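# Seat the rubber seal fully into the lid groove

## Task

Work the rubber seal down into the lid's groove so that it sits seated along the entire loop, with no part left out.

## Robot and tools

Robot: two seven-joint arms, left_arm and right_arm, each with a parallel gripper. left_arm's fingers can fold: a part held near the fingertips (the outer quarter of each pad) is squeezed normally, but nearer the palm the fingers may wrap and pull the part in, holding a narrow part loosely or not at all and a wide one harder than asked. Pressing its fingertips into a surface folds them easily unless the gripper is fully closed, so a move may pass a surface quietly and spoil the next grip. right_arm's fingers are rigid.

Frames: the scene frame has its origin on the table top midway between the nominal bases, +z up, +x out over the table, left_arm on the +y side (not the image left). Measured bases: left_arm at (+0.026, +0.304, 0) m, quat_wxyz (+1.000, 0, 0, -0.009); right_arm at (+0.030, -0.323, 0) m, quat_wxyz (+1.000, 0, 0, +0.030). Each arm's hand poses, offsets and wrist-camera poses use that arm's own base frame; fixed cameras and the table use the scene frame. The gripper's fingers point along its +z, closing along its y. end_effector_position is the point between the pads when shut; fingertips lie about 33 mm past it at gaps up to 40 mm, only 9 mm past it when fully open. Printed poses can be off by a few centimetres.

Row format (used by execute_actions and move): 18 numbers, each in [-1, 1]: left dx, dy, dz, rx, ry, rz, left gripper position, force_limit, speed, then the same nine for right. Both arms are always included. The six pose numbers are an offset, not a pose, along that arm's base axes, measured from the arm's Hand target at the start of the action or move; 1.0 = 0.6 m or 180 degrees; rx, ry, rz form one rotation vector about the Hand target's position. A translation longer than 1.0 may be shortened. Sending all six pose zeros re-requests the current Hand target. Gripper numbers are absolute commands: position +1 = open (140 mm), about -0.8 pads touch, -1 closes until blocked; force_limit -1 to +1 (roughly 14 N to 58 N on parts up to 40 mm); speed -1 to +1 (about 30 to 250 mm/s); faster closes grip harder. To leave a gripper unchanged, resend its previous three numbers, since a 0 is itself a command.

execute_actions(actions, cameras): actions is a list of actions; each action is a table of up to 15 rows, one row per 1/30 s step; a short table repeats its final row to fill 15. All rows of one action count from the same start pose. cameras lists names (cam_high, cam_low, cam_left_wrist, cam_right_wrist, or "all"); an empty actions list returns all images plus the scene number.

move(target, speed, blend, blocking, cameras): target is one 18-number row or a list of up to 15 rows, every offset counted from the Hand targets at the move's start. speed is top path speed in m/s (0.002 to 2, default 0.25), one value or one per target. blend (m) rounds corners between listed targets; 0 stops at each. Paths are straight, do not avoid obstacles, and stop after 10 s. blocking=false returns early while the move continues. The result adds a move: line (done, off_target, moving, held, fault) and limits (paced = pose clipped, held = steps withheld). done means within 3 mm and 2 degrees; it says nothing about contact.

wait(seconds 0 to 10) lets time pass with commands held. stop brakes a running move. zoom_image(camera, region [x0, y0, x1, y1], at most 504x504 px) enlarges part of the latest image. clear_fault(arm) clears a reported torque or force fault on left_arm or right_arm. finished_scene(scene) ends the current scene, given its number; it is irreversible and the seal must stay seated without the robot.

Controller: each step the commanded pose is clipped to within 70 mm and 16 degrees of the measured gripper pose. Hand target in the result is the last commanded (clipped) pose; grippers often stop short of it, and only a further command, even zeros, closes that gap. To stop pressing against something, command the target back beyond the gripper.

Results: end_effector_position (m) and end_effector_quat_wxyz per arm; object_status 0 moving, 1 blocked while opening, 2 blocked while closing (a grip), 3 reached position or pads met; position_measured in counts (3 open, 230 pads meet). Joint torques, External joint torques and Flange force (gripper-axis force, with error) hint at contact; Joint velocities "within noise" means still. MOTOR HOT warns of overheating, which can brake an arm for 30 to 60 s.

Avoid: contact torque over the limits (waist/shoulder 35, upper arm roll 32, elbow 30, forearm roll/wrist pitch/wrist roll 12 N m) or net force of 40 N on an arm, which faults it; joint range overruns and overspeed; the two grippers or arms touching each other; fast hits and hard shoves on the lid or table; dropping the seal or letting anything leave the table. Press the seal gently with modest, slow downward offsets and check forces and images as you go. Note objects may occasionally get nudged by outside pushes.

Each tool is called after "Call:" as a command line: name --argument value for each argument, lists and objects as JSON in quotes; but a table of rows of numbers goes row by row, as --pt "numbers of a row", without its own name.

## Session

Call:
execute_actions --actions '[]'

Call:
zoom_image --camera "cam_high" --region '[340, 130, 640, 360]'

Scene clock: 0.00 s.
left_arm: end_effector_position=(+0.0513, +0.1638, +0.1911) position_measured=3 object_status=3 end_effector_quat_wxyz=(-0.173, +0.695, +0.646, -0.266) | right_arm: end_effector_position=(+0.2009, +0.0173, +0.1948) position_measured=3 object_status=3 end_effector_quat_wxyz=(-0.501, +0.444, +0.701, +0.246)
Joint positions: left_arm=[0.94 -0.691 -0.251 -2.819 0.198 1.602 -2.341] | right_arm=[-0.536 0.016 -0.065 -2.47 0.398 1.352 1.936]
Joint velocities: within noise
Joint torques (N m): no reading
External joint torques (N m): no reading
Flange force (N): no reading
Hand target: left_arm +0.0513, +0.1638, +0.1911; -0.173, +0.695, +0.646, -0.266 | right_arm +0.2009, +0.0173, +0.1948; -0.501, +0.444, +0.701, +0.246
Tool commands: left_gripper/position=+1.0 left_gripper/force_limit=+1.0 left_gripper/speed=+1.0 right_gripper/position=+1.0 right_gripper/force_limit=+1.0 right_gripper/speed=+1.0

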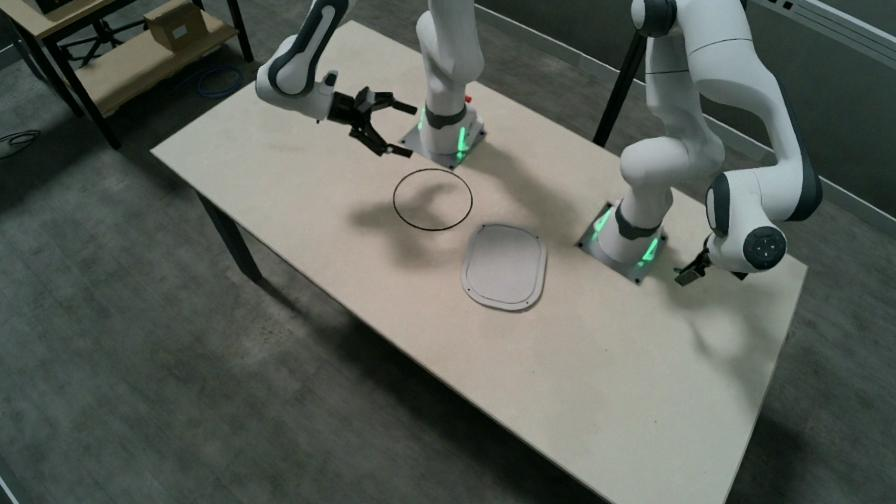

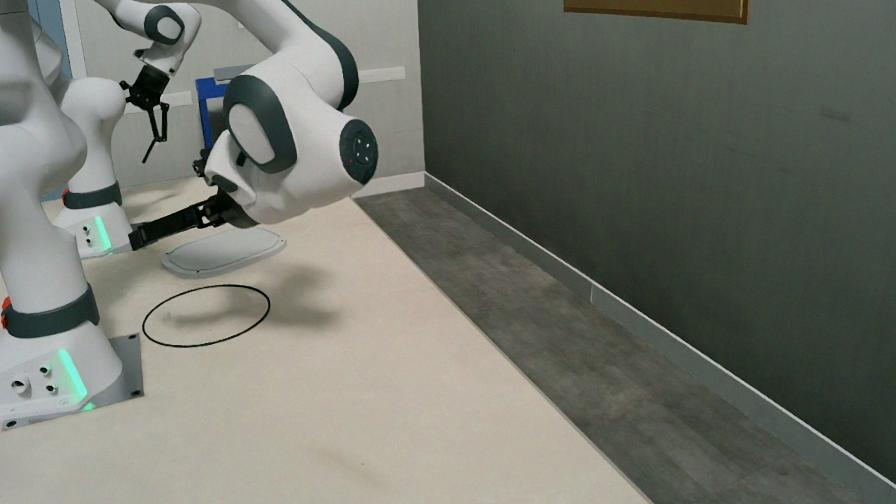

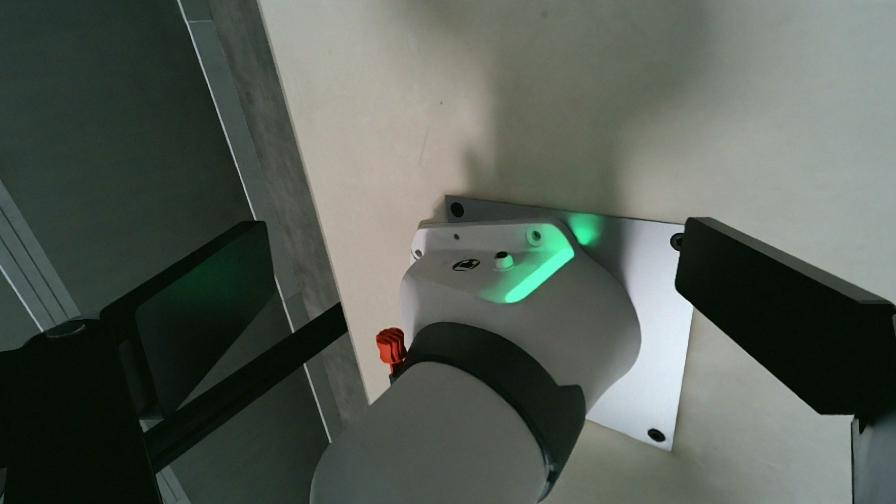

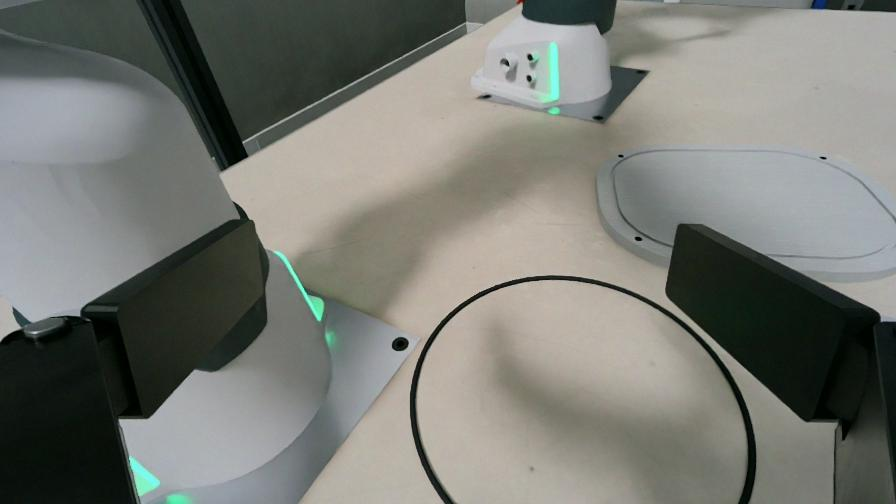

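Scaled by 1.680.

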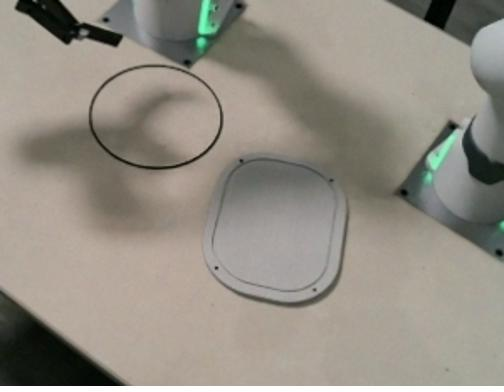

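Call:
move --pt "0.717 0.262 0.267 0 0 0 1 1 1 0.082 0.138 0.225 -0.3039 -0.2236 0.0474 1 1 1" --speed 0.3 --cameras '["cam_right_wrist","cam_high"]'

Scene clock: 93.43 s.
left_arm: end_effector_position=(+0.4806, +0.3222, +0.3512) position_measured=3 object_status=3 end_effector_quat_wxyz=(-0.169, +0.713, +0.653, -0.192) | right_arm: end_effector_position=(+0.2501, +0.0992, +0.3292) position_measured=3 object_status=3 end_effector_quat_wxyz=(-0.001, +0.460, +0.888, -0.001)
Joint positions: left_arm=[0.55 0.824 -0.306 -0.503 0.479 0.84 -2.532] | right_arm=[-0.471 -1.131 0.501 -2.53 0.452 1.461 2.337]
Joint velocities: left_arm=[0.001 0.001 0 0 0 0 0.006] | right_arm=[within noise]
Joint torques (N m): left_arm=[-0.57 -50.56 -1.66 19.95 1.29 0.86 0.13] | right_arm=[-0.95 6.77 -11.76 19.86 1.05 2.37 0.21]
External joint torques (N m): left_arm=[-0.59 0.66 -0.09 0.34 -0.46 -0.28 0.18] | right_arm=[-0.94 -0.42 0.59 -0.86 0.16 -0.08 0.21]
Flange force (N): left_arm=[0.0 0.0 0.0] | right_arm=[0.8 -0.3 2.8]
Hand target: left_arm +0.4815, +0.3210, +0.3513; -0.173, +0.695, +0.646, -0.266 | right_arm +0.2501, +0.1001, +0.3298; +0.000, +0.462, +0.887, +0.000
Off the commanded pose: left_arm 0.001 m, 9 deg | right_arm 0.001 m, 0 deg.
elbow stopped short (left arm): the move would have taken joint 4 (elbow) straighter than the controller allows.
move: off_target (left_arm)
Images, in order (width x height): cam_high 896x504, cam_right_wrist 896x504.

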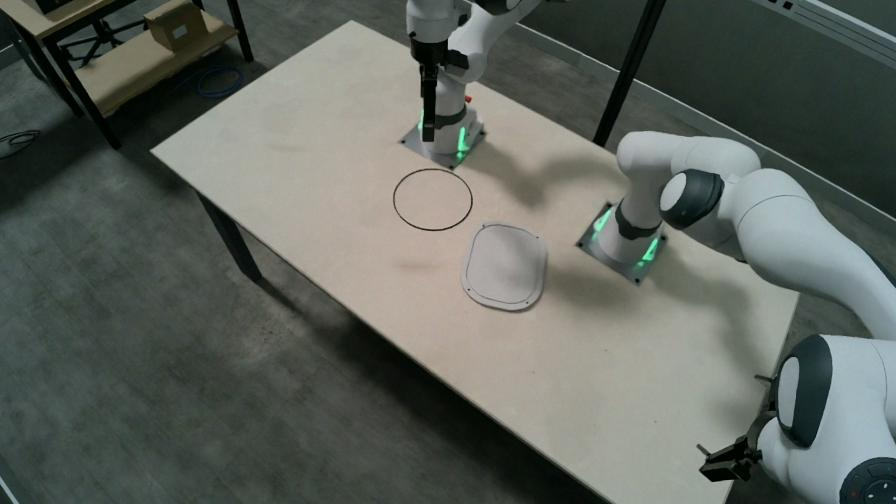

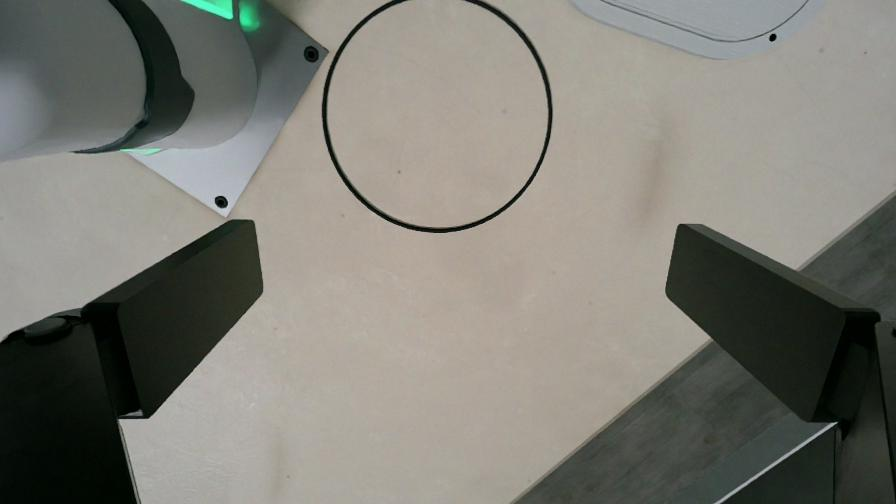

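Call:
move --pt "-0.17 -0.1 0.0 0 0 0 1 1 1 0 0 0 0 0 0.45 -0.41 0 0" --speed 0.3

Call:
move --pt "0 0 0 0 0 0 1 1 1 0 0 0 0 0 0.4389 -0.41 0 0" --speed 0.3 --cameras '["cam_right_wrist","cam_high"]'

Scene clock: 104.43 s.
left_arm: end_effector_position=(+0.3788, +0.2612, +0.3515) position_measured=3 object_status=3 end_effector_quat_wxyz=(-0.175, +0.696, +0.644, -0.267) | right_arm: end_effector_position=(+0.2496, +0.1006, +0.3309) position_measured=181 object_status=3 end_effector_quat_wxyz=(+0.000, -0.222, +0.975, +0.001)
Joint positions: left_arm=[0.76 0.343 -0.378 -1.329 0.285 1.017 -2.632] | right_arm=[0.351 -0.941 0.02 -2.561 0.017 1.621 1.486]
Joint velocities: left_arm=[within noise] | right_arm=[0 -0.001 0.001 0.002 0 0.001 -0.005]
Joint torques (N m): left_arm=[0.1 -40.65 -3.2 21.73 1.05 0.73 -0.36] | right_arm=[-0.02 0.15 -1.18 22.58 0.42 2.7 -0.28]
External joint torques (N m): left_arm=[-0.03 -0.1 -0.35 -0.71 -0.47 0.16 -0.3] | right_arm=[-0.02 0.89 0 -1.63 -0.39 0.25 -0.28]
Flange force (N): left_arm=[-3.0 -1.3 5.4] | right_arm=[-0.8 -1.3 4.7]
Hand target: left_arm +0.3795, +0.2610, +0.3513; -0.173, +0.695, +0.646, -0.266 | right_arm +0.2501, +0.1001, +0.3298; +0.000, -0.225, +0.974, +0.000
Off the commanded pose: left_arm 0.001 m, 0 deg | right_arm 0.001 m, 0 deg.
move: done

Scene clock: 107.90 s.
left_arm: end_effector_position=(+0.3788, +0.2612, +0.3515) position_measured=3 object_status=3 end_effector_quat_wxyz=(-0.175, +0.696, +0.644, -0.267) | right_arm: end_effector_position=(+0.2497, +0.1009, +0.3292) position_measured=181 object_status=3 end_effector_quat_wxyz=(+0.001, +0.792, -0.611, +0.000)
Joint positions: left_arm=[0.76 0.343 -0.378 -1.329 0.285 1.017 -2.632] | right_arm=[1.159 -1.099 -0.467 -2.536 -0.414 1.491 0.644]
Joint velocities: left_arm=[within noise] | right_arm=[0 0.001 0 0 0 -0.001 -0.006]
Joint torques (N m): left_arm=[0.15 -40.58 -3.18 21.69 1.07 0.74 -0.33] | right_arm=[-0.12 4.92 10.1 20.73 0.36 2.39 -0.31]
External joint torques (N m): left_arm=[-0.05 0.07 -0.37 -0.82 -0.45 0.18 -0.27] | right_arm=[-0.11 -0.55 0.31 -0.74 -0.39 -0.12 -0.31]
Flange force (N): left_arm=[-2.9 -1.1 5.6] | right_arm=[1.8 3.0 2.4]
Hand target: left_arm +0.3795, +0.2610, +0.3513; -0.173, +0.695, +0.646, -0.266 | right_arm +0.2501, +0.1001, +0.3298; +0.000, +0.793, -0.609, +0.000
Off the commanded pose: left_arm 0.001 m, 0 deg | right_arm 0.001 m, 0 deg.
move: done
Images, in order (width x height): cam_high 896x504, cam_right_wrist 896x504.

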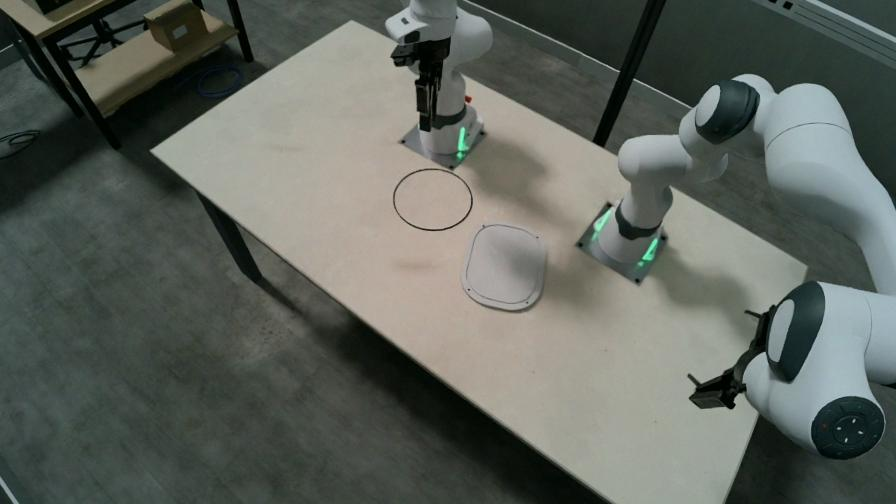

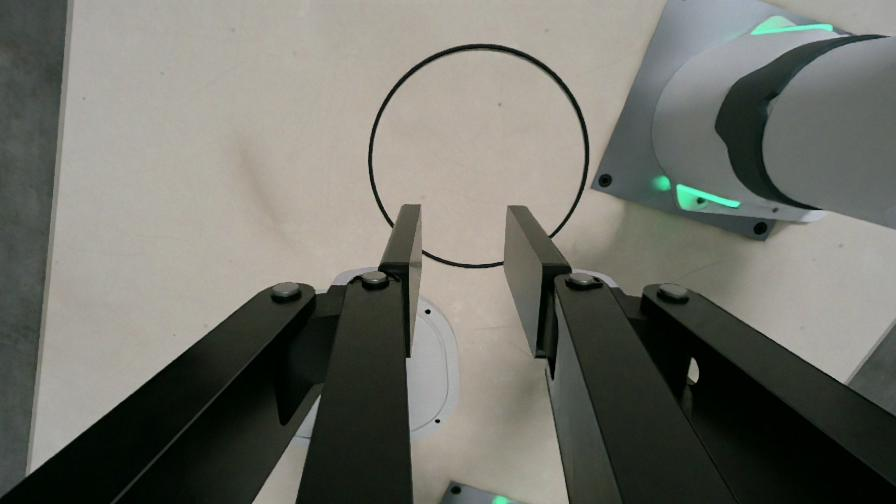

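Call:
move --pt "0 0 0 0 0 0 1 1 1 0.1238 0.0702 -0.433 0 0 0.021 -0.41 0 0" --speed 0.25 --cameras '["cam_right_wrist"]'

Scene clock: 141.33 s.
left_arm: end_effector_position=(+0.3788, +0.2612, +0.3515) position_measured=3 object_status=3 end_effector_quat_wxyz=(-0.175, +0.696, +0.644, -0.267) | right_arm: end_effector_position=(+0.3232, +0.1421, +0.0700) position_measured=181 object_status=3 end_effector_quat_wxyz=(+0.001, +0.814, -0.581, -0.001)
Joint positions: left_arm=[0.76 0.343 -0.378 -1.329 0.285 1.017 -2.632] | right_arm=[1.431 -0.634 -1.15 -2.798 -0.823 2.314 0.668]
Joint velocities: left_arm=[within noise] | right_arm=[0 0 0 0 0.001 0.004 0]
Joint torques (N m): left_arm=[0.11 -40.59 -3.2 21.72 1.05 0.7 -0.36] | right_arm=[-0.31 1.11 11.83 15.46 0.44 2.78 0.16]
External joint torques (N m): left_arm=[0.03 -0.18 -0.31 -0.63 -0.45 0.14 -0.29] | right_arm=[-0.35 0.86 0.5 -0.53 -0.12 0.28 0.16]
Flange force (N): left_arm=[-2.9 -1.4 5.2] | right_arm=[-0.8 1.9 1.9]
Hand target: left_arm +0.3795, +0.2610, +0.3513; -0.173, +0.695, +0.646, -0.266 | right_arm +0.3244, +0.1422, +0.0700; +0.000, +0.813, -0.582, +0.000
Off the commanded pose: left_arm 0.001 m, 0 deg | right_arm 0.001 m, 0 deg.
move: done
Images, in order (width x height): cam_right_wrist 896x504.

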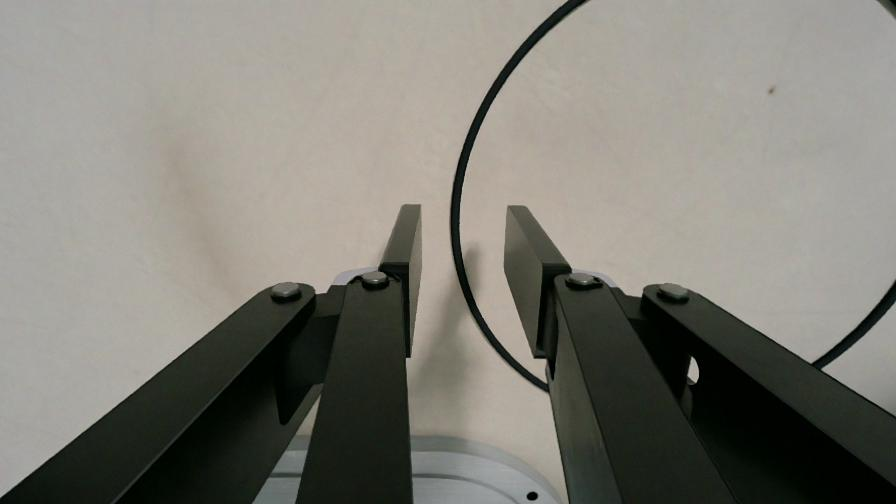

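Call:
move --pt "0 0 0 0 0 0 1 1 1 0 0 -0.05 0 0 0 -0.41 0 0" --pt "0 0 0 0 0 0 1 1 1 0 0 -0.056 0 0 0 -0.41 0 0" --speed '[0.1,0.02]'

Call:
move --target '[0,0,0,0,0,0,1,1,1, 0,0,-0.0025,0,0,0,-0.41,0,0]' --speed 0.02

Scene clock: 153.20 s.
left_arm: end_effector_position=(+0.3788, +0.2612, +0.3515) position_measured=3 object_status=3 end_effector_quat_wxyz=(-0.175, +0.696, +0.644, -0.267) | right_arm: end_effector_position=(+0.3240, +0.1422, +0.0368) position_measured=181 object_status=3 end_effector_quat_wxyz=(+0.000, +0.814, -0.582, -0.001)
Joint positions: left_arm=[0.76 0.343 -0.378 -1.329 0.285 1.017 -2.632] | right_arm=[1.528 -0.52 -1.287 -2.809 -0.854 2.457 0.679]
Joint velocities: left_arm=[within noise] | right_arm=[-0.001 0 -0.001 0.001 0.002 0.003 -0.002]
Joint torques (N m): left_arm=[0.09 -40.59 -3.2 21.7 1.04 0.73 -0.37] | right_arm=[-0.1 1.23 10.31 13.78 0.22 2.73 0.2]
External joint torques (N m): left_arm=[-0.03 -0.17 -0.36 -0.67 -0.47 0.17 -0.3] | right_arm=[-0.08 0.81 0.31 -0.99 -0.26 0.22 0.2]
Flange force (N): left_arm=[-3.0 -1.4 5.4] | right_arm=[-0.9 3.0 2.7]
Hand target: left_arm +0.3795, +0.2610, +0.3513; -0.173, +0.695, +0.646, -0.266 | right_arm +0.3244, +0.1422, +0.0364; +0.000, +0.813, -0.582, +0.000
Off the commanded pose: left_arm 0.001 m, 0 deg | right_arm 0.001 m, 0 deg.
move: done

Scene clock: 153.93 s.
left_arm: end_effector_position=(+0.3788, +0.2612, +0.3515) position_measured=3 object_status=3 end_effector_quat_wxyz=(-0.175, +0.696, +0.644, -0.267) | right_arm: end_effector_position=(+0.3245, +0.1421, +0.0354) position_measured=181 object_status=3 end_effector_quat_wxyz=(+0.000, +0.813, -0.582, +0.000)
Joint positions: left_arm=[0.76 0.343 -0.378 -1.329 0.285 1.017 -2.632] | right_arm=[1.533 -0.513 -1.293 -2.809 -0.854 2.465 0.679]
Joint velocities: left_arm=[within noise] | right_arm=[0 0.003 0 0.001 0 0.005 0.001]
Joint torques (N m): left_arm=[0.13 -40.6 -3.14 21.69 1.05 0.72 -0.4] | right_arm=[-0.14 1.57 10.25 13.8 0.41 2.8 0.12]
External joint torques (N m): left_arm=[0.11 0.02 -0.19 -0.78 -0.44 0.15 -0.33] | right_arm=[-0.19 1.15 0.29 -0.88 -0.06 0.29 0.12]
Flange force (N): left_arm=[-2.8 -1.3 5.6] | right_arm=[-1.1 1.9 3.8]
Hand target: left_arm +0.3795, +0.2610, +0.3513; -0.173, +0.695, +0.646, -0.266 | right_arm +0.3244, +0.1422, +0.0349; +0.000, +0.813, -0.582, +0.000
Off the commanded pose: left_arm 0.001 m, 0 deg | right_arm 0.000 m, 0 deg.
move: done

Call:
move --target '[0,0,0,0,0,0,1,1,1, 0,0,-0.0017,0,0,0,-0.41,0,0]' --speed 0.02

Scene clock: 159.23 s.
left_arm: end_effector_position=(+0.3788, +0.2612, +0.3515) position_measured=3 object_status=3 end_effector_quat_wxyz=(-0.175, +0.696, +0.644, -0.267) | right_arm: end_effector_position=(+0.3247, +0.1422, +0.0345) position_measured=181 object_status=3 end_effector_quat_wxyz=(+0.000, +0.813, -0.582, +0.000)
Joint positions: left_arm=[0.76 0.343 -0.378 -1.329 0.285 1.017 -2.632] | right_arm=[1.537 -0.509 -1.298 -2.809 -0.854 2.47 0.679]
Joint velocities: left_arm=[within noise] | right_arm=[0.001 0.001 -0.001 0 0.001 0.005 -0.001]
Joint torques (N m): left_arm=[0.13 -40.57 -3.18 21.73 1.06 0.74 -0.36] | right_arm=[-0.12 0.95 10.19 13.64 0.4 2.86 0.1]
External joint torques (N m): left_arm=[0.21 -0.05 -0.16 -0.68 -0.43 0.17 -0.29] | right_arm=[-0.09 0.5 0.37 -0.97 -0.07 0.36 0.1]
Flange force (N): left_arm=[-2.6 -1.4 5.4] | right_arm=[-0.7 3.4 1.7]
Hand target: left_arm +0.3795, +0.2610, +0.3513; -0.173, +0.695, +0.646, -0.266 | right_arm +0.3244, +0.1422, +0.0339; +0.000, +0.813, -0.582, +0.000
Off the commanded pose: left_arm 0.001 m, 0 deg | right_arm 0.001 m, 0 deg.
move: done

Call:
move --target '[0,0,0,0,0,0,1,1,1, 0,0,-0.0017,0,0,0,-0.41,0,0]' --speed 0.02

Call:
move --target '[0,0,0,0,0,0,1,1,1, 0,0,-0.0017,0,0,0,-0.41,0,0]' --speed 0.02

Scene clock: 164.27 s.
left_arm: end_effector_position=(+0.3788, +0.2612, +0.3515) position_measured=3 object_status=3 end_effector_quat_wxyz=(-0.175, +0.696, +0.644, -0.267) | right_arm: end_effector_position=(+0.3248, +0.1422, +0.0335) position_measured=181 object_status=3 end_effector_quat_wxyz=(+0.000, +0.813, -0.582, +0.000)
Joint positions: left_arm=[0.76 0.343 -0.378 -1.329 0.285 1.017 -2.632] | right_arm=[1.541 -0.504 -1.303 -2.809 -0.854 2.475 0.679]
Joint velocities: left_arm=[within noise] | right_arm=[0 0 0 0 -0.001 0.003 0]
Joint torques (N m): left_arm=[0.12 -40.59 -3.18 21.69 1.06 0.73 -0.36] | right_arm=[-0.22 1.47 10.2 13.41 0.39 2.81 0.09]
External joint torques (N m): left_arm=[0.35 -0.32 -0.08 -0.53 -0.41 0.17 -0.3] | right_arm=[-0.15 1.05 0.45 -1.28 -0.07 0.3 0.09]
Flange force (N): left_arm=[-2.6 -1.9 5.4] | right_arm=[-1.1 3.7 2.8]
Hand target: left_arm +0.3795, +0.2610, +0.3513; -0.173, +0.695, +0.646, -0.266 | right_arm +0.3244, +0.1422, +0.0329; +0.000, +0.813, -0.582, +0.000
Off the commanded pose: left_arm 0.001 m, 0 deg | right_arm 0.001 m, 0 deg.
move: done

Scene clock: 164.97 s.
left_arm: end_effector_position=(+0.3788, +0.2612, +0.3515) position_measured=3 object_status=3 end_effector_quat_wxyz=(-0.175, +0.696, +0.644, -0.267) | right_arm: end_effector_position=(+0.3248, +0.1422, +0.0325) position_measured=181 object_status=3 end_effector_quat_wxyz=(+0.000, +0.813, -0.582, +0.000)
Joint positions: left_arm=[0.76 0.343 -0.378 -1.329 0.285 1.017 -2.632] | right_arm=[1.545 -0.5 -1.308 -2.809 -0.854 2.48 0.679]
Joint velocities: left_arm=[within noise] | right_arm=[0 0.002 0 0 0.001 0.004 0.001]
Joint torques (N m): left_arm=[0.12 -40.6 -3.16 21.72 1.05 0.72 -0.33] | right_arm=[-0.22 1.95 9.8 13.37 0.39 2.84 0.09]
External joint torques (N m): left_arm=[0.1 -0.08 -0.22 -0.68 -0.45 0.15 -0.27] | right_arm=[-0.19 1.5 0.08 -1.21 -0.08 0.33 0.09]
Flange force (N): left_arm=[-2.7 -1.4 5.3] | right_arm=[-1.3 1.5 6.4]
Hand target: left_arm +0.3795, +0.2610, +0.3513; -0.173, +0.695, +0.646, -0.266 | right_arm +0.3244, +0.1422, +0.0319; +0.000, +0.813, -0.582, +0.000
Off the commanded pose: left_arm 0.001 m, 0 deg | right_arm 0.001 m, 0 deg.
move: done

Call:
move --target '[0,0,0,0,0,0,1,1,1, 0,0,-0.0017,0,0,0,-0.41,0,0]' --speed 0.02 --cameras '["cam_right_wrist"]'

Scene clock: 169.47 s.
left_arm: end_effector_position=(+0.3788, +0.2612, +0.3515) position_measured=3 object_status=3 end_effector_quat_wxyz=(-0.175, +0.696, +0.644, -0.267) | right_arm: end_effector_position=(+0.3248, +0.1422, +0.0315) position_measured=181 object_status=3 end_effector_quat_wxyz=(+0.000, +0.813, -0.582, +0.000)
Joint positions: left_arm=[0.76 0.343 -0.378 -1.329 0.285 1.017 -2.632] | right_arm=[1.549 -0.496 -1.313 -2.81 -0.854 2.485 0.679]
Joint velocities: left_arm=[within noise] | right_arm=[0.001 -0.001 -0.001 0 0.001 0.004 0]
Joint torques (N m): left_arm=[0.13 -40.6 -3.15 21.71 1.05 0.73 -0.33] | right_arm=[-0.1 0.95 10.05 13.33 0.4 2.78 0.07]
External joint torques (N m): left_arm=[0.23 0.04 -0.11 -0.75 -0.44 0.16 -0.26] | right_arm=[-0.12 0.5 0.35 -1.21 -0.06 0.27 0.07]
Flange force (N): left_arm=[-2.5 -1.4 5.5] | right_arm=[-0.5 4.2 1.1]
Hand target: left_arm +0.3795, +0.2610, +0.3513; -0.173, +0.695, +0.646, -0.266 | right_arm +0.3244, +0.1422, +0.0308; +0.000, +0.813, -0.582, +0.000
Off the commanded pose: left_arm 0.001 m, 0 deg | right_arm 0.001 m, 0 deg.
move: done
Images, in order (width x height): cam_right_wrist 896x504.

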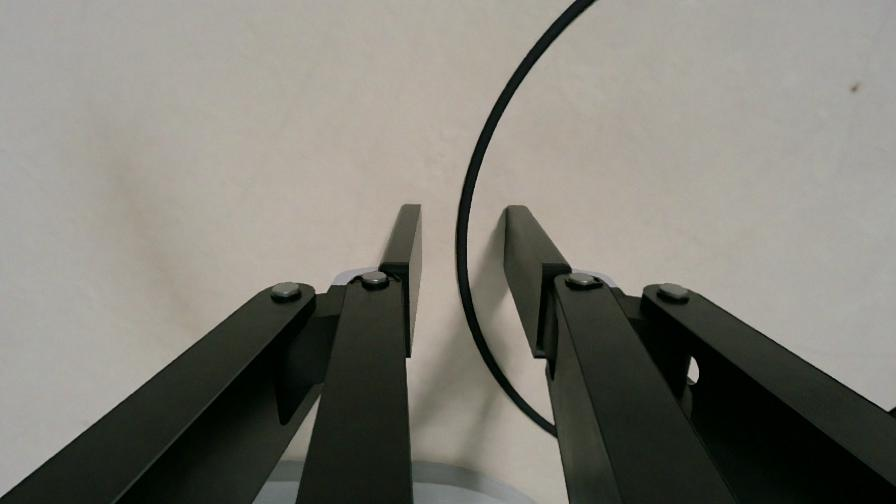

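Call:
move --target '[0,0,0,0,0,0,1,1,1, 0,0,-0.0025,0,0,0,-0.41,0,0]' --speed 0.02

Call:
move --target '[0,0,0,0,0,0,1,1,1, 0,0,-0.0025,0,0,0,-0.41,0,0]' --speed 0.02

Scene clock: 174.93 s.
left_arm: end_effector_position=(+0.3788, +0.2612, +0.3515) position_measured=3 object_status=3 end_effector_quat_wxyz=(-0.175, +0.696, +0.644, -0.267) | right_arm: end_effector_position=(+0.3251, +0.1423, +0.0310) position_measured=181 object_status=3 end_effector_quat_wxyz=(+0.000, +0.813, -0.582, +0.000)
Joint positions: left_arm=[0.76 0.343 -0.378 -1.329 0.285 1.017 -2.632] | right_arm=[1.554 -0.494 -1.317 -2.809 -0.854 2.487 0.679]
Joint torques (N m): left_arm=[0.11 -40.58 -3.17 21.71 1.05 0.73 -0.37] | right_arm=[1.15 3.11 7.55 11.19 -0.34 3.96 0.11]
External joint torques (N m): left_arm=[0.13 -0.15 -0.21 -0.64 -0.44 0.17 -0.31] | right_arm=[1.16 2.56 -2.1 -3.31 -0.8 1.46 0.11]
Flange force (N): left_arm=[-2.8 -1.5 5.4] | right_arm=[-4.8 -8.2 33.5]
Hand target: left_arm +0.3795, +0.2610, +0.3513; -0.173, +0.695, +0.646, -0.266 | right_arm +0.3244, +0.1422, +0.0293; +0.000, +0.813, -0.582, +0.000
Off the commanded pose: left_arm 0.001 m, 0 deg | right_arm 0.002 m, 0 deg.
move: done

Scene clock: 175.43 s.
left_arm: end_effector_position=(+0.3788, +0.2612, +0.3515) position_measured=3 object_status=3 end_effector_quat_wxyz=(-0.175, +0.696, +0.644, -0.267) | right_arm: end_effector_position=(+0.3250, +0.1423, +0.0311) position_measured=181 object_status=3 end_effector_quat_wxyz=(+0.000, +0.813, -0.582, +0.000)
Joint positions: left_arm=[0.76 0.343 -0.378 -1.329 0.285 1.017 -2.632] | right_arm=[1.554 -0.494 -1.316 -2.808 -0.853 2.485 0.679]
Joint torques (N m): left_arm=[0.11 -40.6 -3.16 21.68 1.05 0.73 -0.36] | right_arm=[-0.39 1.67 9.85 13.14 0.01 2.93 -0.06]
External joint torques (N m): left_arm=[0.12 -0.12 -0.2 -0.69 -0.44 0.17 -0.3] | right_arm=[-0.28 1.19 0.24 -1.54 -0.45 0.41 -0.06]
External joint torques when the fault began: right_arm=[0.78 3.15 -2.19 -3.35 -0.83 1.45 0.14]
Flange force (N): left_arm=[-2.8 -1.5 5.6] | right_arm=[0.0 4.6 4.5]
Flange force when the fault began (N): right_arm=[-4.4 -7.7 34.6]
Hand target: left_arm +0.3795, +0.2610, +0.3513; -0.173, +0.695, +0.646, -0.266 | right_arm +0.3250, +0.1423, +0.0311; +0.000, +0.813, -0.582, +0.000 (not the last commanded pose)
Tool commands: left_gripper/position=+1.0 left_gripper/force_limit=+1.0 left_gripper/speed=+1.0 right_gripper/position=-0.411765 right_gripper/force_limit=+0.003922 right_gripper/speed=+0.003922
Off the commanded pose: left_arm 0.001 m, 0 deg | right_arm 0.003 m, 0 deg.
FORCE FAULT: contact force on the right arm reached its limit, and that arm stopped. The contact can be on any part of that arm, not only on its tool. That arm's remaining commands of this call were not run. That arm is still stopped at the end of this call. While its stop runs, that arm takes no new command, but execute_actions still moves its gripper.
CLEAR FAULT: the right arm stays stopped (Reflex) until you call clear_fault(arm="right_arm").
move: fault (right_arm)

Call:
clear_fault --arm "right_arm"

Call:
move --target '[0,0,0,0,0,0,1,1,1, 0,0,0.0014,0,0,0,-0.41,-0.5,-1]' --speed 0.02

Call:
move --target '[0,0,0,0,0,0,1,1,1, 0,0,0,0,0,0,-1,-0.5,-1]' --speed 0.02 --cameras '["cam_right_wrist"]'

Scene clock: 180.60 s.
left_arm: end_effector_position=(+0.3788, +0.2612, +0.3515) position_measured=3 object_status=3 end_effector_quat_wxyz=(-0.175, +0.696, +0.644, -0.267) | right_arm: end_effector_position=(+0.3250, +0.1423, +0.0311) position_measured=181 object_status=3 end_effector_quat_wxyz=(+0.000, +0.813, -0.582, +0.000)
Joint positions: left_arm=[0.76 0.343 -0.378 -1.329 0.285 1.017 -2.632] | right_arm=[1.554 -0.494 -1.316 -2.808 -0.853 2.485 0.679]
Joint torques (N m): left_arm=[0.1 -40.57 -3.16 21.74 1.05 0.73 -0.33] | right_arm=[-0.4 1.67 9.84 13.13 0.01 2.92 -0.02]
External joint torques (N m): left_arm=[0.15 0.19 -0.16 -0.77 -0.44 0.16 -0.27] | right_arm=[-0.4 1.19 0.15 -1.45 -0.45 0.4 -0.02]
Flange force (N): left_arm=[-2.3 -0.9 5.2] | right_arm=[0.2 4.7 4.4]
Hand target: left_arm +0.3795, +0.2610, +0.3513; -0.173, +0.695, +0.646, -0.266 | right_arm +0.3250, +0.1423, +0.0311; +0.000, +0.813, -0.582, +0.000 (not the last commanded pose)
Tool commands: left_gripper/position=+1.0 left_gripper/force_limit=+1.0 left_gripper/speed=+1.0 right_gripper/position=-0.411765 right_gripper/force_limit=+0.003922 right_gripper/speed=+0.003922
Off the commanded pose: left_arm 0.001 m, 0 deg | right_arm 0.003 m, 0 deg.
FORCE FAULT, CONTINUED: the right arm's stop, for the force fault that an earlier result reported, is over. The call counts as one of the actions that you can send in this scene. That arm's target is now where it stood when the stop ended, not its last command. That arm accepts commands again.
CLEAR FAULT: your call cleared the right arm's force fault. If the contact force or a joint's load stays at its limit, that arm stops again.

Scene clock: 181.30 s.
left_arm: end_effector_position=(+0.3788, +0.2612, +0.3515) position_measured=3 object_status=3 end_effector_quat_wxyz=(-0.175, +0.696, +0.644, -0.267) | right_arm: end_effector_position=(+0.3252, +0.1423, +0.0316) position_measured=181 object_status=3 end_effector_quat_wxyz=(+0.000, +0.814, -0.581, +0.001)
Joint positions: left_arm=[0.76 0.343 -0.378 -1.329 0.285 1.017 -2.632] | right_arm=[1.551 -0.495 -1.312 -2.808 -0.853 2.484 0.679]
Joint torques (N m): left_arm=[0.1 -40.61 -3.2 21.69 1.06 0.72 -0.37] | right_arm=[-0.77 0.13 10.82 13.64 0.39 2.39 -0.06]
External joint torques (N m): left_arm=[0.1 -0.2 -0.25 -0.65 -0.43 0.16 -0.3] | right_arm=[-0.81 -0.3 1.09 -0.98 -0.07 -0.14 -0.06]
Flange force (N): left_arm=[-2.9 -1.6 5.5] | right_arm=[2.4 11.3 -10.7]
Hand target: left_arm +0.3795, +0.2610, +0.3513; -0.173, +0.695, +0.646, -0.266 | right_arm +0.3250, +0.1423, +0.0319; +0.000, +0.813, -0.582, +0.000
Off the commanded pose: left_arm 0.001 m, 0 deg | right_arm 0.000 m, 0 deg.
move: done

Scene clock: 182.47 s.
left_arm: end_effector_position=(+0.3788, +0.2612, +0.3515) position_measured=3 object_status=3 end_effector_quat_wxyz=(-0.175, +0.696, +0.644, -0.267) | right_arm: end_effector_position=(+0.3230, +0.1416, +0.0316) position_measured=225 object_status=0 end_effector_quat_wxyz=(+0.004, +0.814, -0.581, +0.000)
Joint positions: left_arm=[0.76 0.343 -0.378 -1.329 0.285 1.017 -2.632] | right_arm=[1.551 -0.498 -1.309 -2.809 -0.851 2.474 0.679]
Joint torques (N m): left_arm=[0.14 -40.58 -3.16 21.71 1.06 0.72 -0.37] | right_arm=[-0.6 0.75 10.17 13.78 0.31 2.67 -0.05]
External joint torques (N m): left_arm=[-0.01 -0.15 -0.33 -0.66 -0.45 0.16 -0.3] | right_arm=[-0.62 0.32 0.45 -0.81 -0.15 0.16 -0.05]
External joint torques when the fault began: right_arm=[-0.43 1.73 -1.05 -0.39 -0.98 1.89 -0.03]
Flange force (N): left_arm=[-2.9 -1.3 5.3] | right_arm=[1.4 6.3 -2.6]
Flange force when the fault began (N): right_arm=[-0.3 -3.8 19.4]
Hand target: left_arm +0.3795, +0.2610, +0.3513; -0.173, +0.695, +0.646, -0.266 | right_arm +0.3230, +0.1416, +0.0316; +0.004, +0.814, -0.581, +0.000 (not the last commanded pose)
Tool commands: left_gripper/position=+1.0 left_gripper/force_limit=+1.0 left_gripper/speed=+1.0 right_gripper/position=-1.0 right_gripper/force_limit=-0.498039 right_gripper/speed=-1.0
Off the commanded pose: left_arm 0.001 m, 0 deg | right_arm 0.002 m, 0 deg.
FORCE FAULT: contact force on the right arm reached its limit, and that arm stopped. The contact can be on any part of that arm, not only on its tool. That arm's remaining commands of this call were not run. That arm is still stopped at the end of this call. While its stop runs, that arm takes no new command, but execute_actions still moves its gripper.
CLEAR FAULT: the right arm stays stopped (Reflex) until you call clear_fault(arm="right_arm").
move: fault (right_arm)
Images, in order (width x height): cam_right_wrist 896x504.

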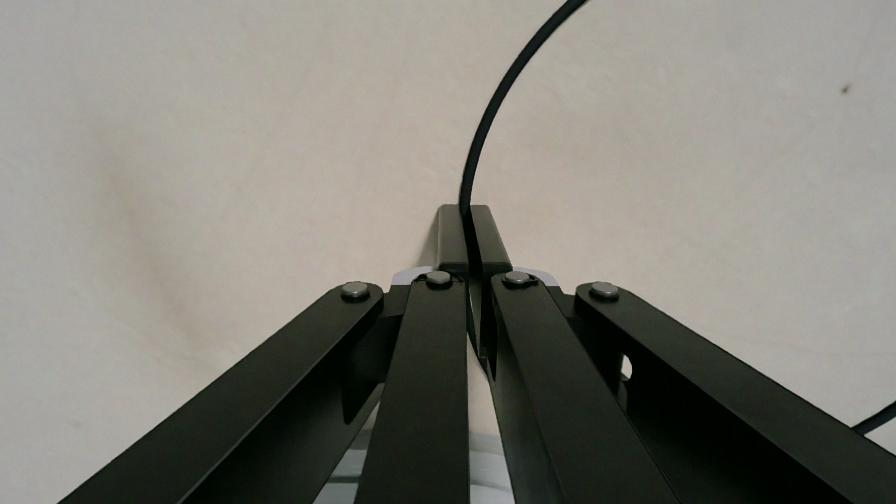

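Call:
clear_fault --arm "right_arm"

Call:
move --target '[0,0,0,0,0,0,1,1,1, 0,0,0.02,0,0,0,-1,-0.5,-1]' --speed 0.04

Scene clock: 187.80 s.
left_arm: end_effector_position=(+0.3788, +0.2612, +0.3515) position_measured=3 object_status=3 end_effector_quat_wxyz=(-0.175, +0.696, +0.644, -0.267) | right_arm: end_effector_position=(+0.3230, +0.1416, +0.0316) position_measured=225 object_status=2 end_effector_quat_wxyz=(+0.004, +0.814, -0.581, +0.000)
Joint positions: left_arm=[0.76 0.343 -0.378 -1.329 0.285 1.017 -2.632] | right_arm=[1.551 -0.498 -1.309 -2.809 -0.851 2.474 0.679]
Joint torques (N m): left_arm=[0.15 -40.61 -3.17 21.67 1.07 0.74 -0.36] | right_arm=[-0.6 0.81 10.15 13.76 0.3 2.66 -0.03]
External joint torques (N m): left_arm=[0.19 -0.19 -0.2 -0.66 -0.42 0.18 -0.3] | right_arm=[-0.61 0.36 0.43 -0.86 -0.16 0.17 -0.03]
Flange force (N): left_arm=[-2.8 -1.7 5.7] | right_arm=[1.3 6.2 -2.4]
Hand target: left_arm +0.3795, +0.2610, +0.3513; -0.173, +0.695, +0.646, -0.266 | right_arm +0.3230, +0.1416, +0.0316; +0.004, +0.814, -0.581, +0.000 (not the last commanded pose)
Tool commands: left_gripper/position=+1.0 left_gripper/force_limit=+1.0 left_gripper/speed=+1.0 right_gripper/position=-1.0 right_gripper/force_limit=-0.498039 right_gripper/speed=-1.0
Off the commanded pose: left_arm 0.001 m, 0 deg | right_arm 0.002 m, 0 deg.
FORCE FAULT, CONTINUED: the right arm's stop, for the force fault that an earlier result reported, is over. The call counts as one of the actions that you can send in this scene. That arm's target is now where it stood when the stop ended, not its last command. That arm accepts commands again.
CLEAR FAULT: your call cleared the right arm's force fault. If the contact force or a joint's load stays at its limit, that arm stops again.

Scene clock: 188.87 s.
left_arm: end_effector_position=(+0.3788, +0.2612, +0.3515) position_measured=3 object_status=3 end_effector_quat_wxyz=(-0.175, +0.696, +0.644, -0.267) | right_arm: end_effector_position=(+0.3230, +0.1416, +0.0431) position_measured=225 object_status=2 end_effector_quat_wxyz=(+0.004, +0.814, -0.581, +0.001)
Joint positions: left_arm=[0.76 0.343 -0.378 -1.329 0.285 1.017 -2.632] | right_arm=[1.506 -0.539 -1.251 -2.807 -0.845 2.424 0.679]
Joint velocities: left_arm=[within noise] | right_arm=[0.001 -0.001 0 -0.002 0.001 -0.003 -0.001]
Joint torques (N m): left_arm=[0.09 -40.57 -3.2 21.73 1.05 0.73 -0.37] | right_arm=[-0.99 -0.21 11.47 14.29 0.68 2.31 -0.22]
External joint torques (N m): left_arm=[0.12 -0.01 -0.22 -0.68 -0.44 0.17 -0.3] | right_arm=[-0.97 -0.36 1.29 -0.77 0.19 -0.18 -0.22]
Flange force (N): left_arm=[-2.6 -1.2 5.2] | right_arm=[2.7 10.9 -10.9]
Hand target: left_arm +0.3795, +0.2610, +0.3513; -0.173, +0.695, +0.646, -0.266 | right_arm +0.3230, +0.1416, +0.0436; +0.004, +0.814, -0.581, +0.000
Off the commanded pose: left_arm 0.001 m, 0 deg | right_arm 0.001 m, 0 deg.
move: done

Call:
move --pt "0 0 0 0 0 0 1 1 1 -0.0383 0.0973 0.4773 0.002 -0.0015 -0.0025 -1 -0.5 -1" --pt "0 0 0 0 0 0 1 1 1 -0.2062 0.3402 0.4773 0.002 -0.0015 -0.0025 -1 -0.5 -1" --blend '[0.05,0]' --speed '[0.2,0.2]' --cameras '["cam_right_wrist","cam_high"]'

Scene clock: 214.47 s.
left_arm: end_effector_position=(+0.3788, +0.2612, +0.3515) position_measured=3 object_status=3 end_effector_quat_wxyz=(-0.175, +0.696, +0.644, -0.267) | right_arm: end_effector_position=(+0.1994, +0.3447, +0.3300) position_measured=225 object_status=2 end_effector_quat_wxyz=(+0.000, +0.814, -0.581, +0.001)
Joint positions: left_arm=[0.76 0.343 -0.378 -1.329 0.285 1.017 -2.632] | right_arm=[1.536 -0.559 -0.388 -2.289 -0.207 1.759 0.911]
Joint velocities: left_arm=[within noise] | right_arm=[0.001 0 -0.001 0 0 0.001 0.005]
Joint torques (N m): left_arm=[0.16 -40.61 -3.12 21.74 1.04 0.73 -0.37] | right_arm=[-1.04 -10.22 6.6 23.25 0.9 2.72 0.16]
External joint torques (N m): left_arm=[0.22 -0.07 -0.13 -0.67 -0.45 0.17 -0.31] | right_arm=[-1.05 1.12 1.03 -1.02 0.16 0.22 0.16]
Flange force (N): left_arm=[-2.6 -1.4 5.4] | right_arm=[-0.9 1.3 2.8]
Hand target: left_arm +0.3795, +0.2610, +0.3513; -0.173, +0.695, +0.646, -0.266 | right_arm +0.1993, +0.3457, +0.3300; +0.000, +0.812, -0.584, +0.000
Off the commanded pose: left_arm 0.001 m, 0 deg | right_arm 0.001 m, 0 deg.
move: done
Images, in order (width x height): cam_high 896x504, cam_right_wrist 896x504.

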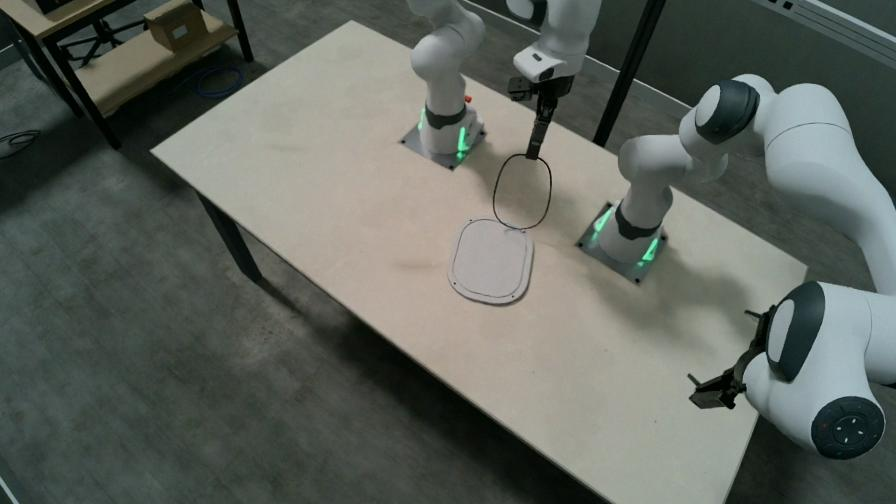

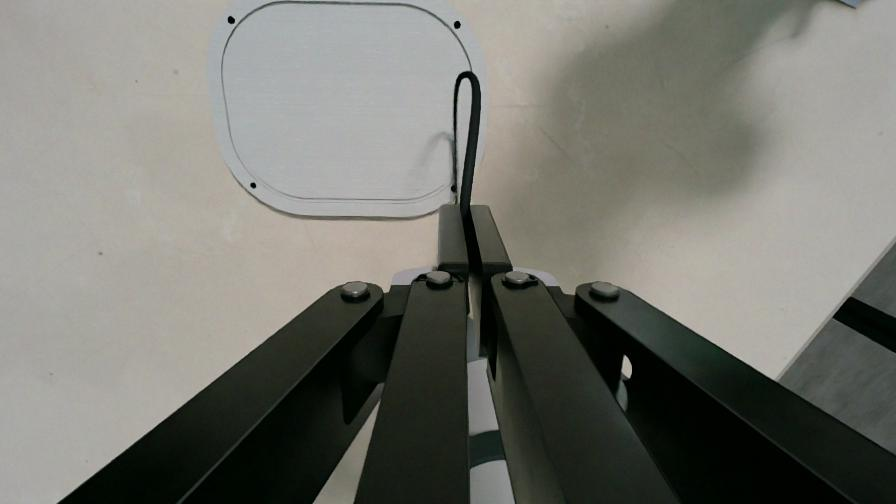

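Call:
move --pt "0 0 0 0 0 0 1 1 1 0.0028 -0.0685 0.0 0 0 0 -1 -0.5 -1" --pt "0 0 0 0 0 0 1 1 1 0.0187 -0.0633 -0.1 0 0 0 -1 -0.5 -1" --pt "0 0 0 0 0 0 1 1 1 0.1452 -0.0215 -0.1833 0 0 0 -1 -0.5 -1" --pt "0 0 0 0 0 0 1 1 1 0.256 0.0152 -0.2917 0 0 0 -1 -0.5 -1" --blend '[0,0.01,0.01,0]' --speed '[0.1,0.08,0.08,0.08]' --cameras '["cam_right_wrist","cam_high"]'

Call:
zoom_image --camera "cam_high" --region '[400, 140, 600, 340]'

Scene clock: 250.87 s.
left_arm: end_effector_position=(+0.3788, +0.2612, +0.3515) position_measured=3 object_status=3 end_effector_quat_wxyz=(-0.175, +0.696, +0.644, -0.267) | right_arm: end_effector_position=(+0.3525, +0.3539, +0.1551) position_measured=225 object_status=2 end_effector_quat_wxyz=(+0.001, +0.810, -0.586, +0.000)
Joint positions: left_arm=[0.76 0.343 -0.378 -1.329 0.285 1.017 -2.632] | right_arm=[1.662 -0.096 -0.866 -2.32 -0.095 2.254 0.54]
Joint velocities: left_arm=[within noise] | right_arm=[0 0 0.001 0.001 0 0.001 -0.005]
Joint torques (N m): left_arm=[0.12 -40.63 -3.18 21.73 1.06 0.73 -0.35] | right_arm=[-0.1 -16.61 2.19 21.89 0.77 2.77 -0.32]
External joint torques (N m): left_arm=[0.2 -0.14 -0.17 -0.66 -0.43 0.16 -0.28] | right_arm=[-0.06 1.31 0.09 -0.91 0.19 0.25 -0.32]
Flange force (N): left_arm=[-2.7 -1.6 5.5] | right_arm=[-1.6 -3.9 5.4]
Hand target: left_arm +0.3795, +0.2610, +0.3513; -0.173, +0.695, +0.646, -0.266 | right_arm +0.3529, +0.3549, +0.1550; +0.000, +0.812, -0.584, +0.000
Off the commanded pose: left_arm 0.001 m, 0 deg | right_arm 0.001 m, 0 deg.
move: done
Images, in order (width x height): cam_high 896x504, cam_right_wrist 896x504.

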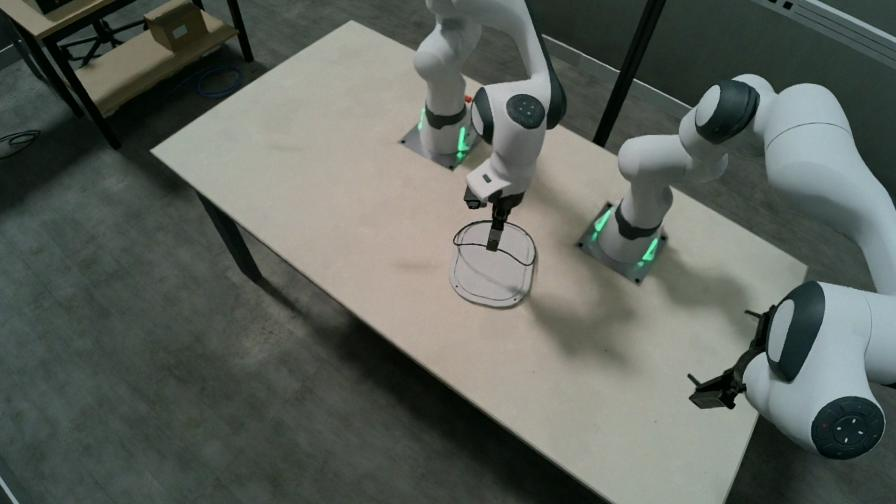

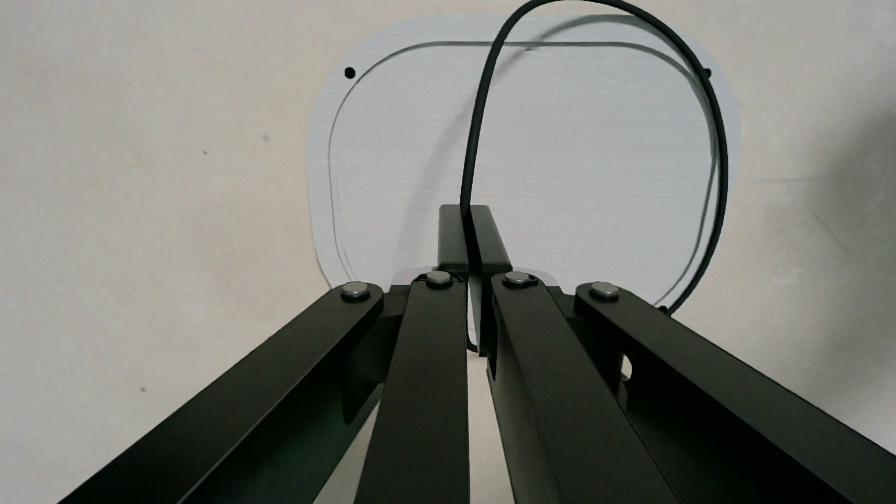

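Scaled by 2.520.

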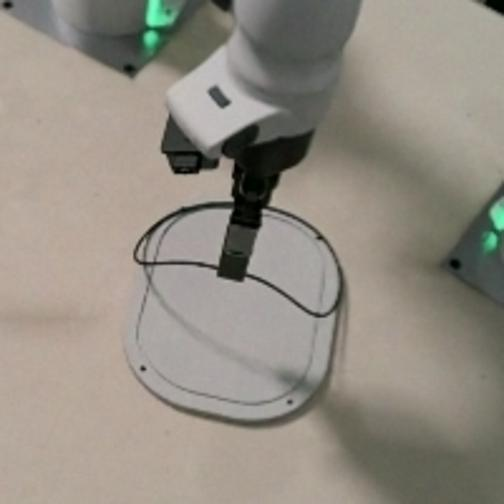

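Call:
move --pt "0 0 0 0 0 0 1 1 1 0.079 0.026 -0.0133 0 0 0 -1 -0.5 -1" --pt "0 0 0 0 0 0 1 1 1 0.1027 0.0338 -0.1467 0 0 0 -1 -0.5 -1" --blend '[0.01,0]' --speed '[0.08,0.08]' --cameras '["cam_right_wrist","cam_high"]'

Call:
zoom_image --camera "cam_high" --region '[420, 190, 570, 340]'

Call:
zoom_image --camera "cam_right_wrist" --region '[400, 0, 640, 280]'

Scene clock: 267.07 s.
left_arm: end_effector_position=(+0.3788, +0.2612, +0.3515) position_measured=3 object_status=3 end_effector_quat_wxyz=(-0.175, +0.696, +0.644, -0.267) | right_arm: end_effector_position=(+0.4136, +0.3742, +0.0665) position_measured=225 object_status=2 end_effector_quat_wxyz=(+0.001, +0.810, -0.586, +0.000)
Joint positions: left_arm=[0.76 0.343 -0.378 -1.329 0.285 1.017 -2.632] | right_arm=[1.475 0.33 -0.75 -2.171 0.327 2.387 0.191]
Joint velocities: left_arm=[within noise] | right_arm=[0 -0.002 0 0 0 0 -0.006]
Joint torques (N m): left_arm=[0.14 -40.65 -3.19 21.74 1.06 0.71 -0.35] | right_arm=[-1 -29.9 -6.04 19.85 0.5 2.82 -0.19]
External joint torques (N m): left_arm=[0.2 -0.3 -0.21 -0.56 -0.42 0.14 -0.29] | right_arm=[-1.03 1.24 0.84 -1 -0.01 0.26 -0.19]
Flange force (N): left_arm=[-2.8 -1.8 5.3] | right_arm=[0.6 -2.8 6.0]
Hand target: left_arm +0.3795, +0.2610, +0.3513; -0.173, +0.695, +0.646, -0.266 | right_arm +0.4145, +0.3751, +0.0670; +0.000, +0.812, -0.584, +0.000
Off the commanded pose: left_arm 0.001 m, 0 deg | right_arm 0.001 m, 0 deg.
move: done
Images, in order (width x height): cam_high 896x504, cam_right_wrist 896x504.

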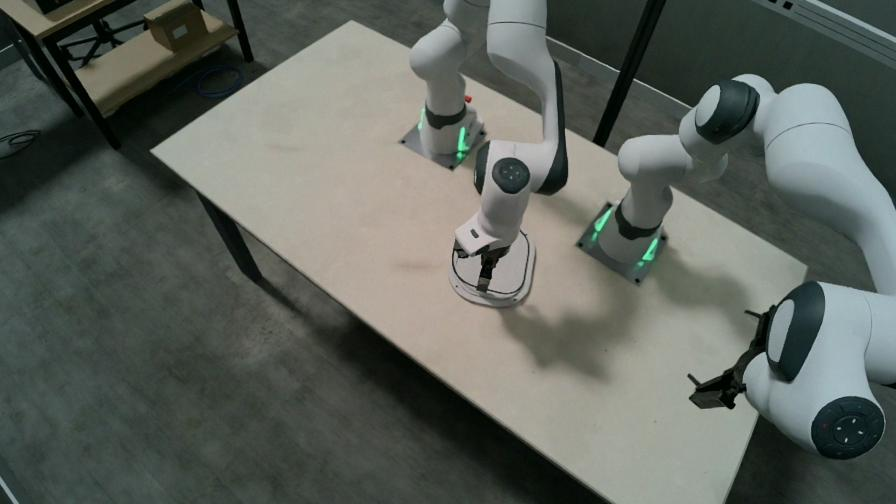

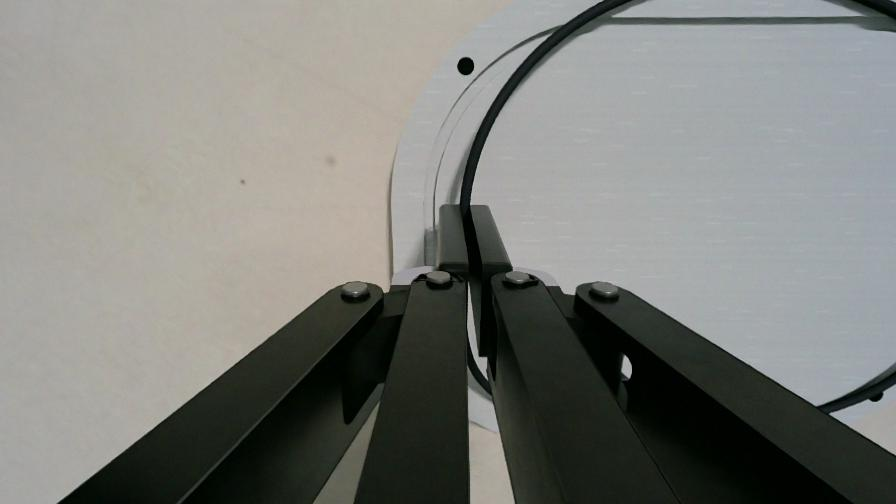

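Scaled by 3.360.

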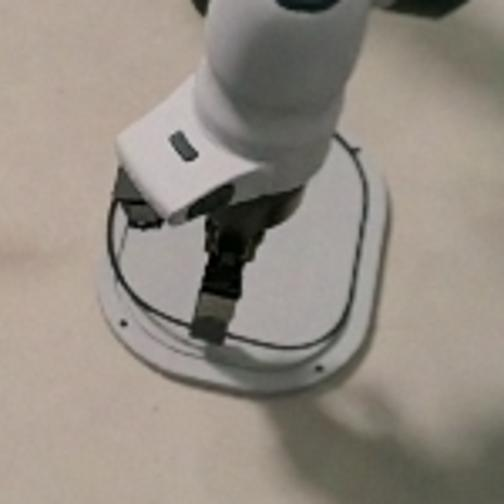

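Scaled by 1.800.

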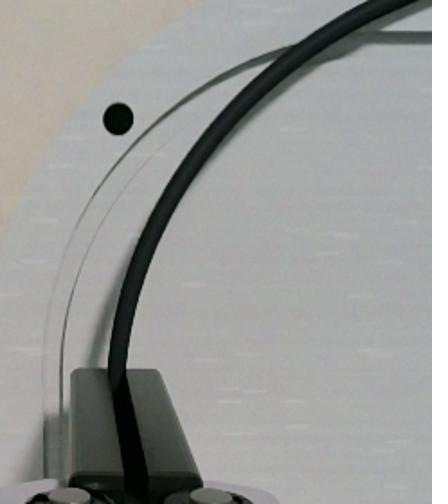

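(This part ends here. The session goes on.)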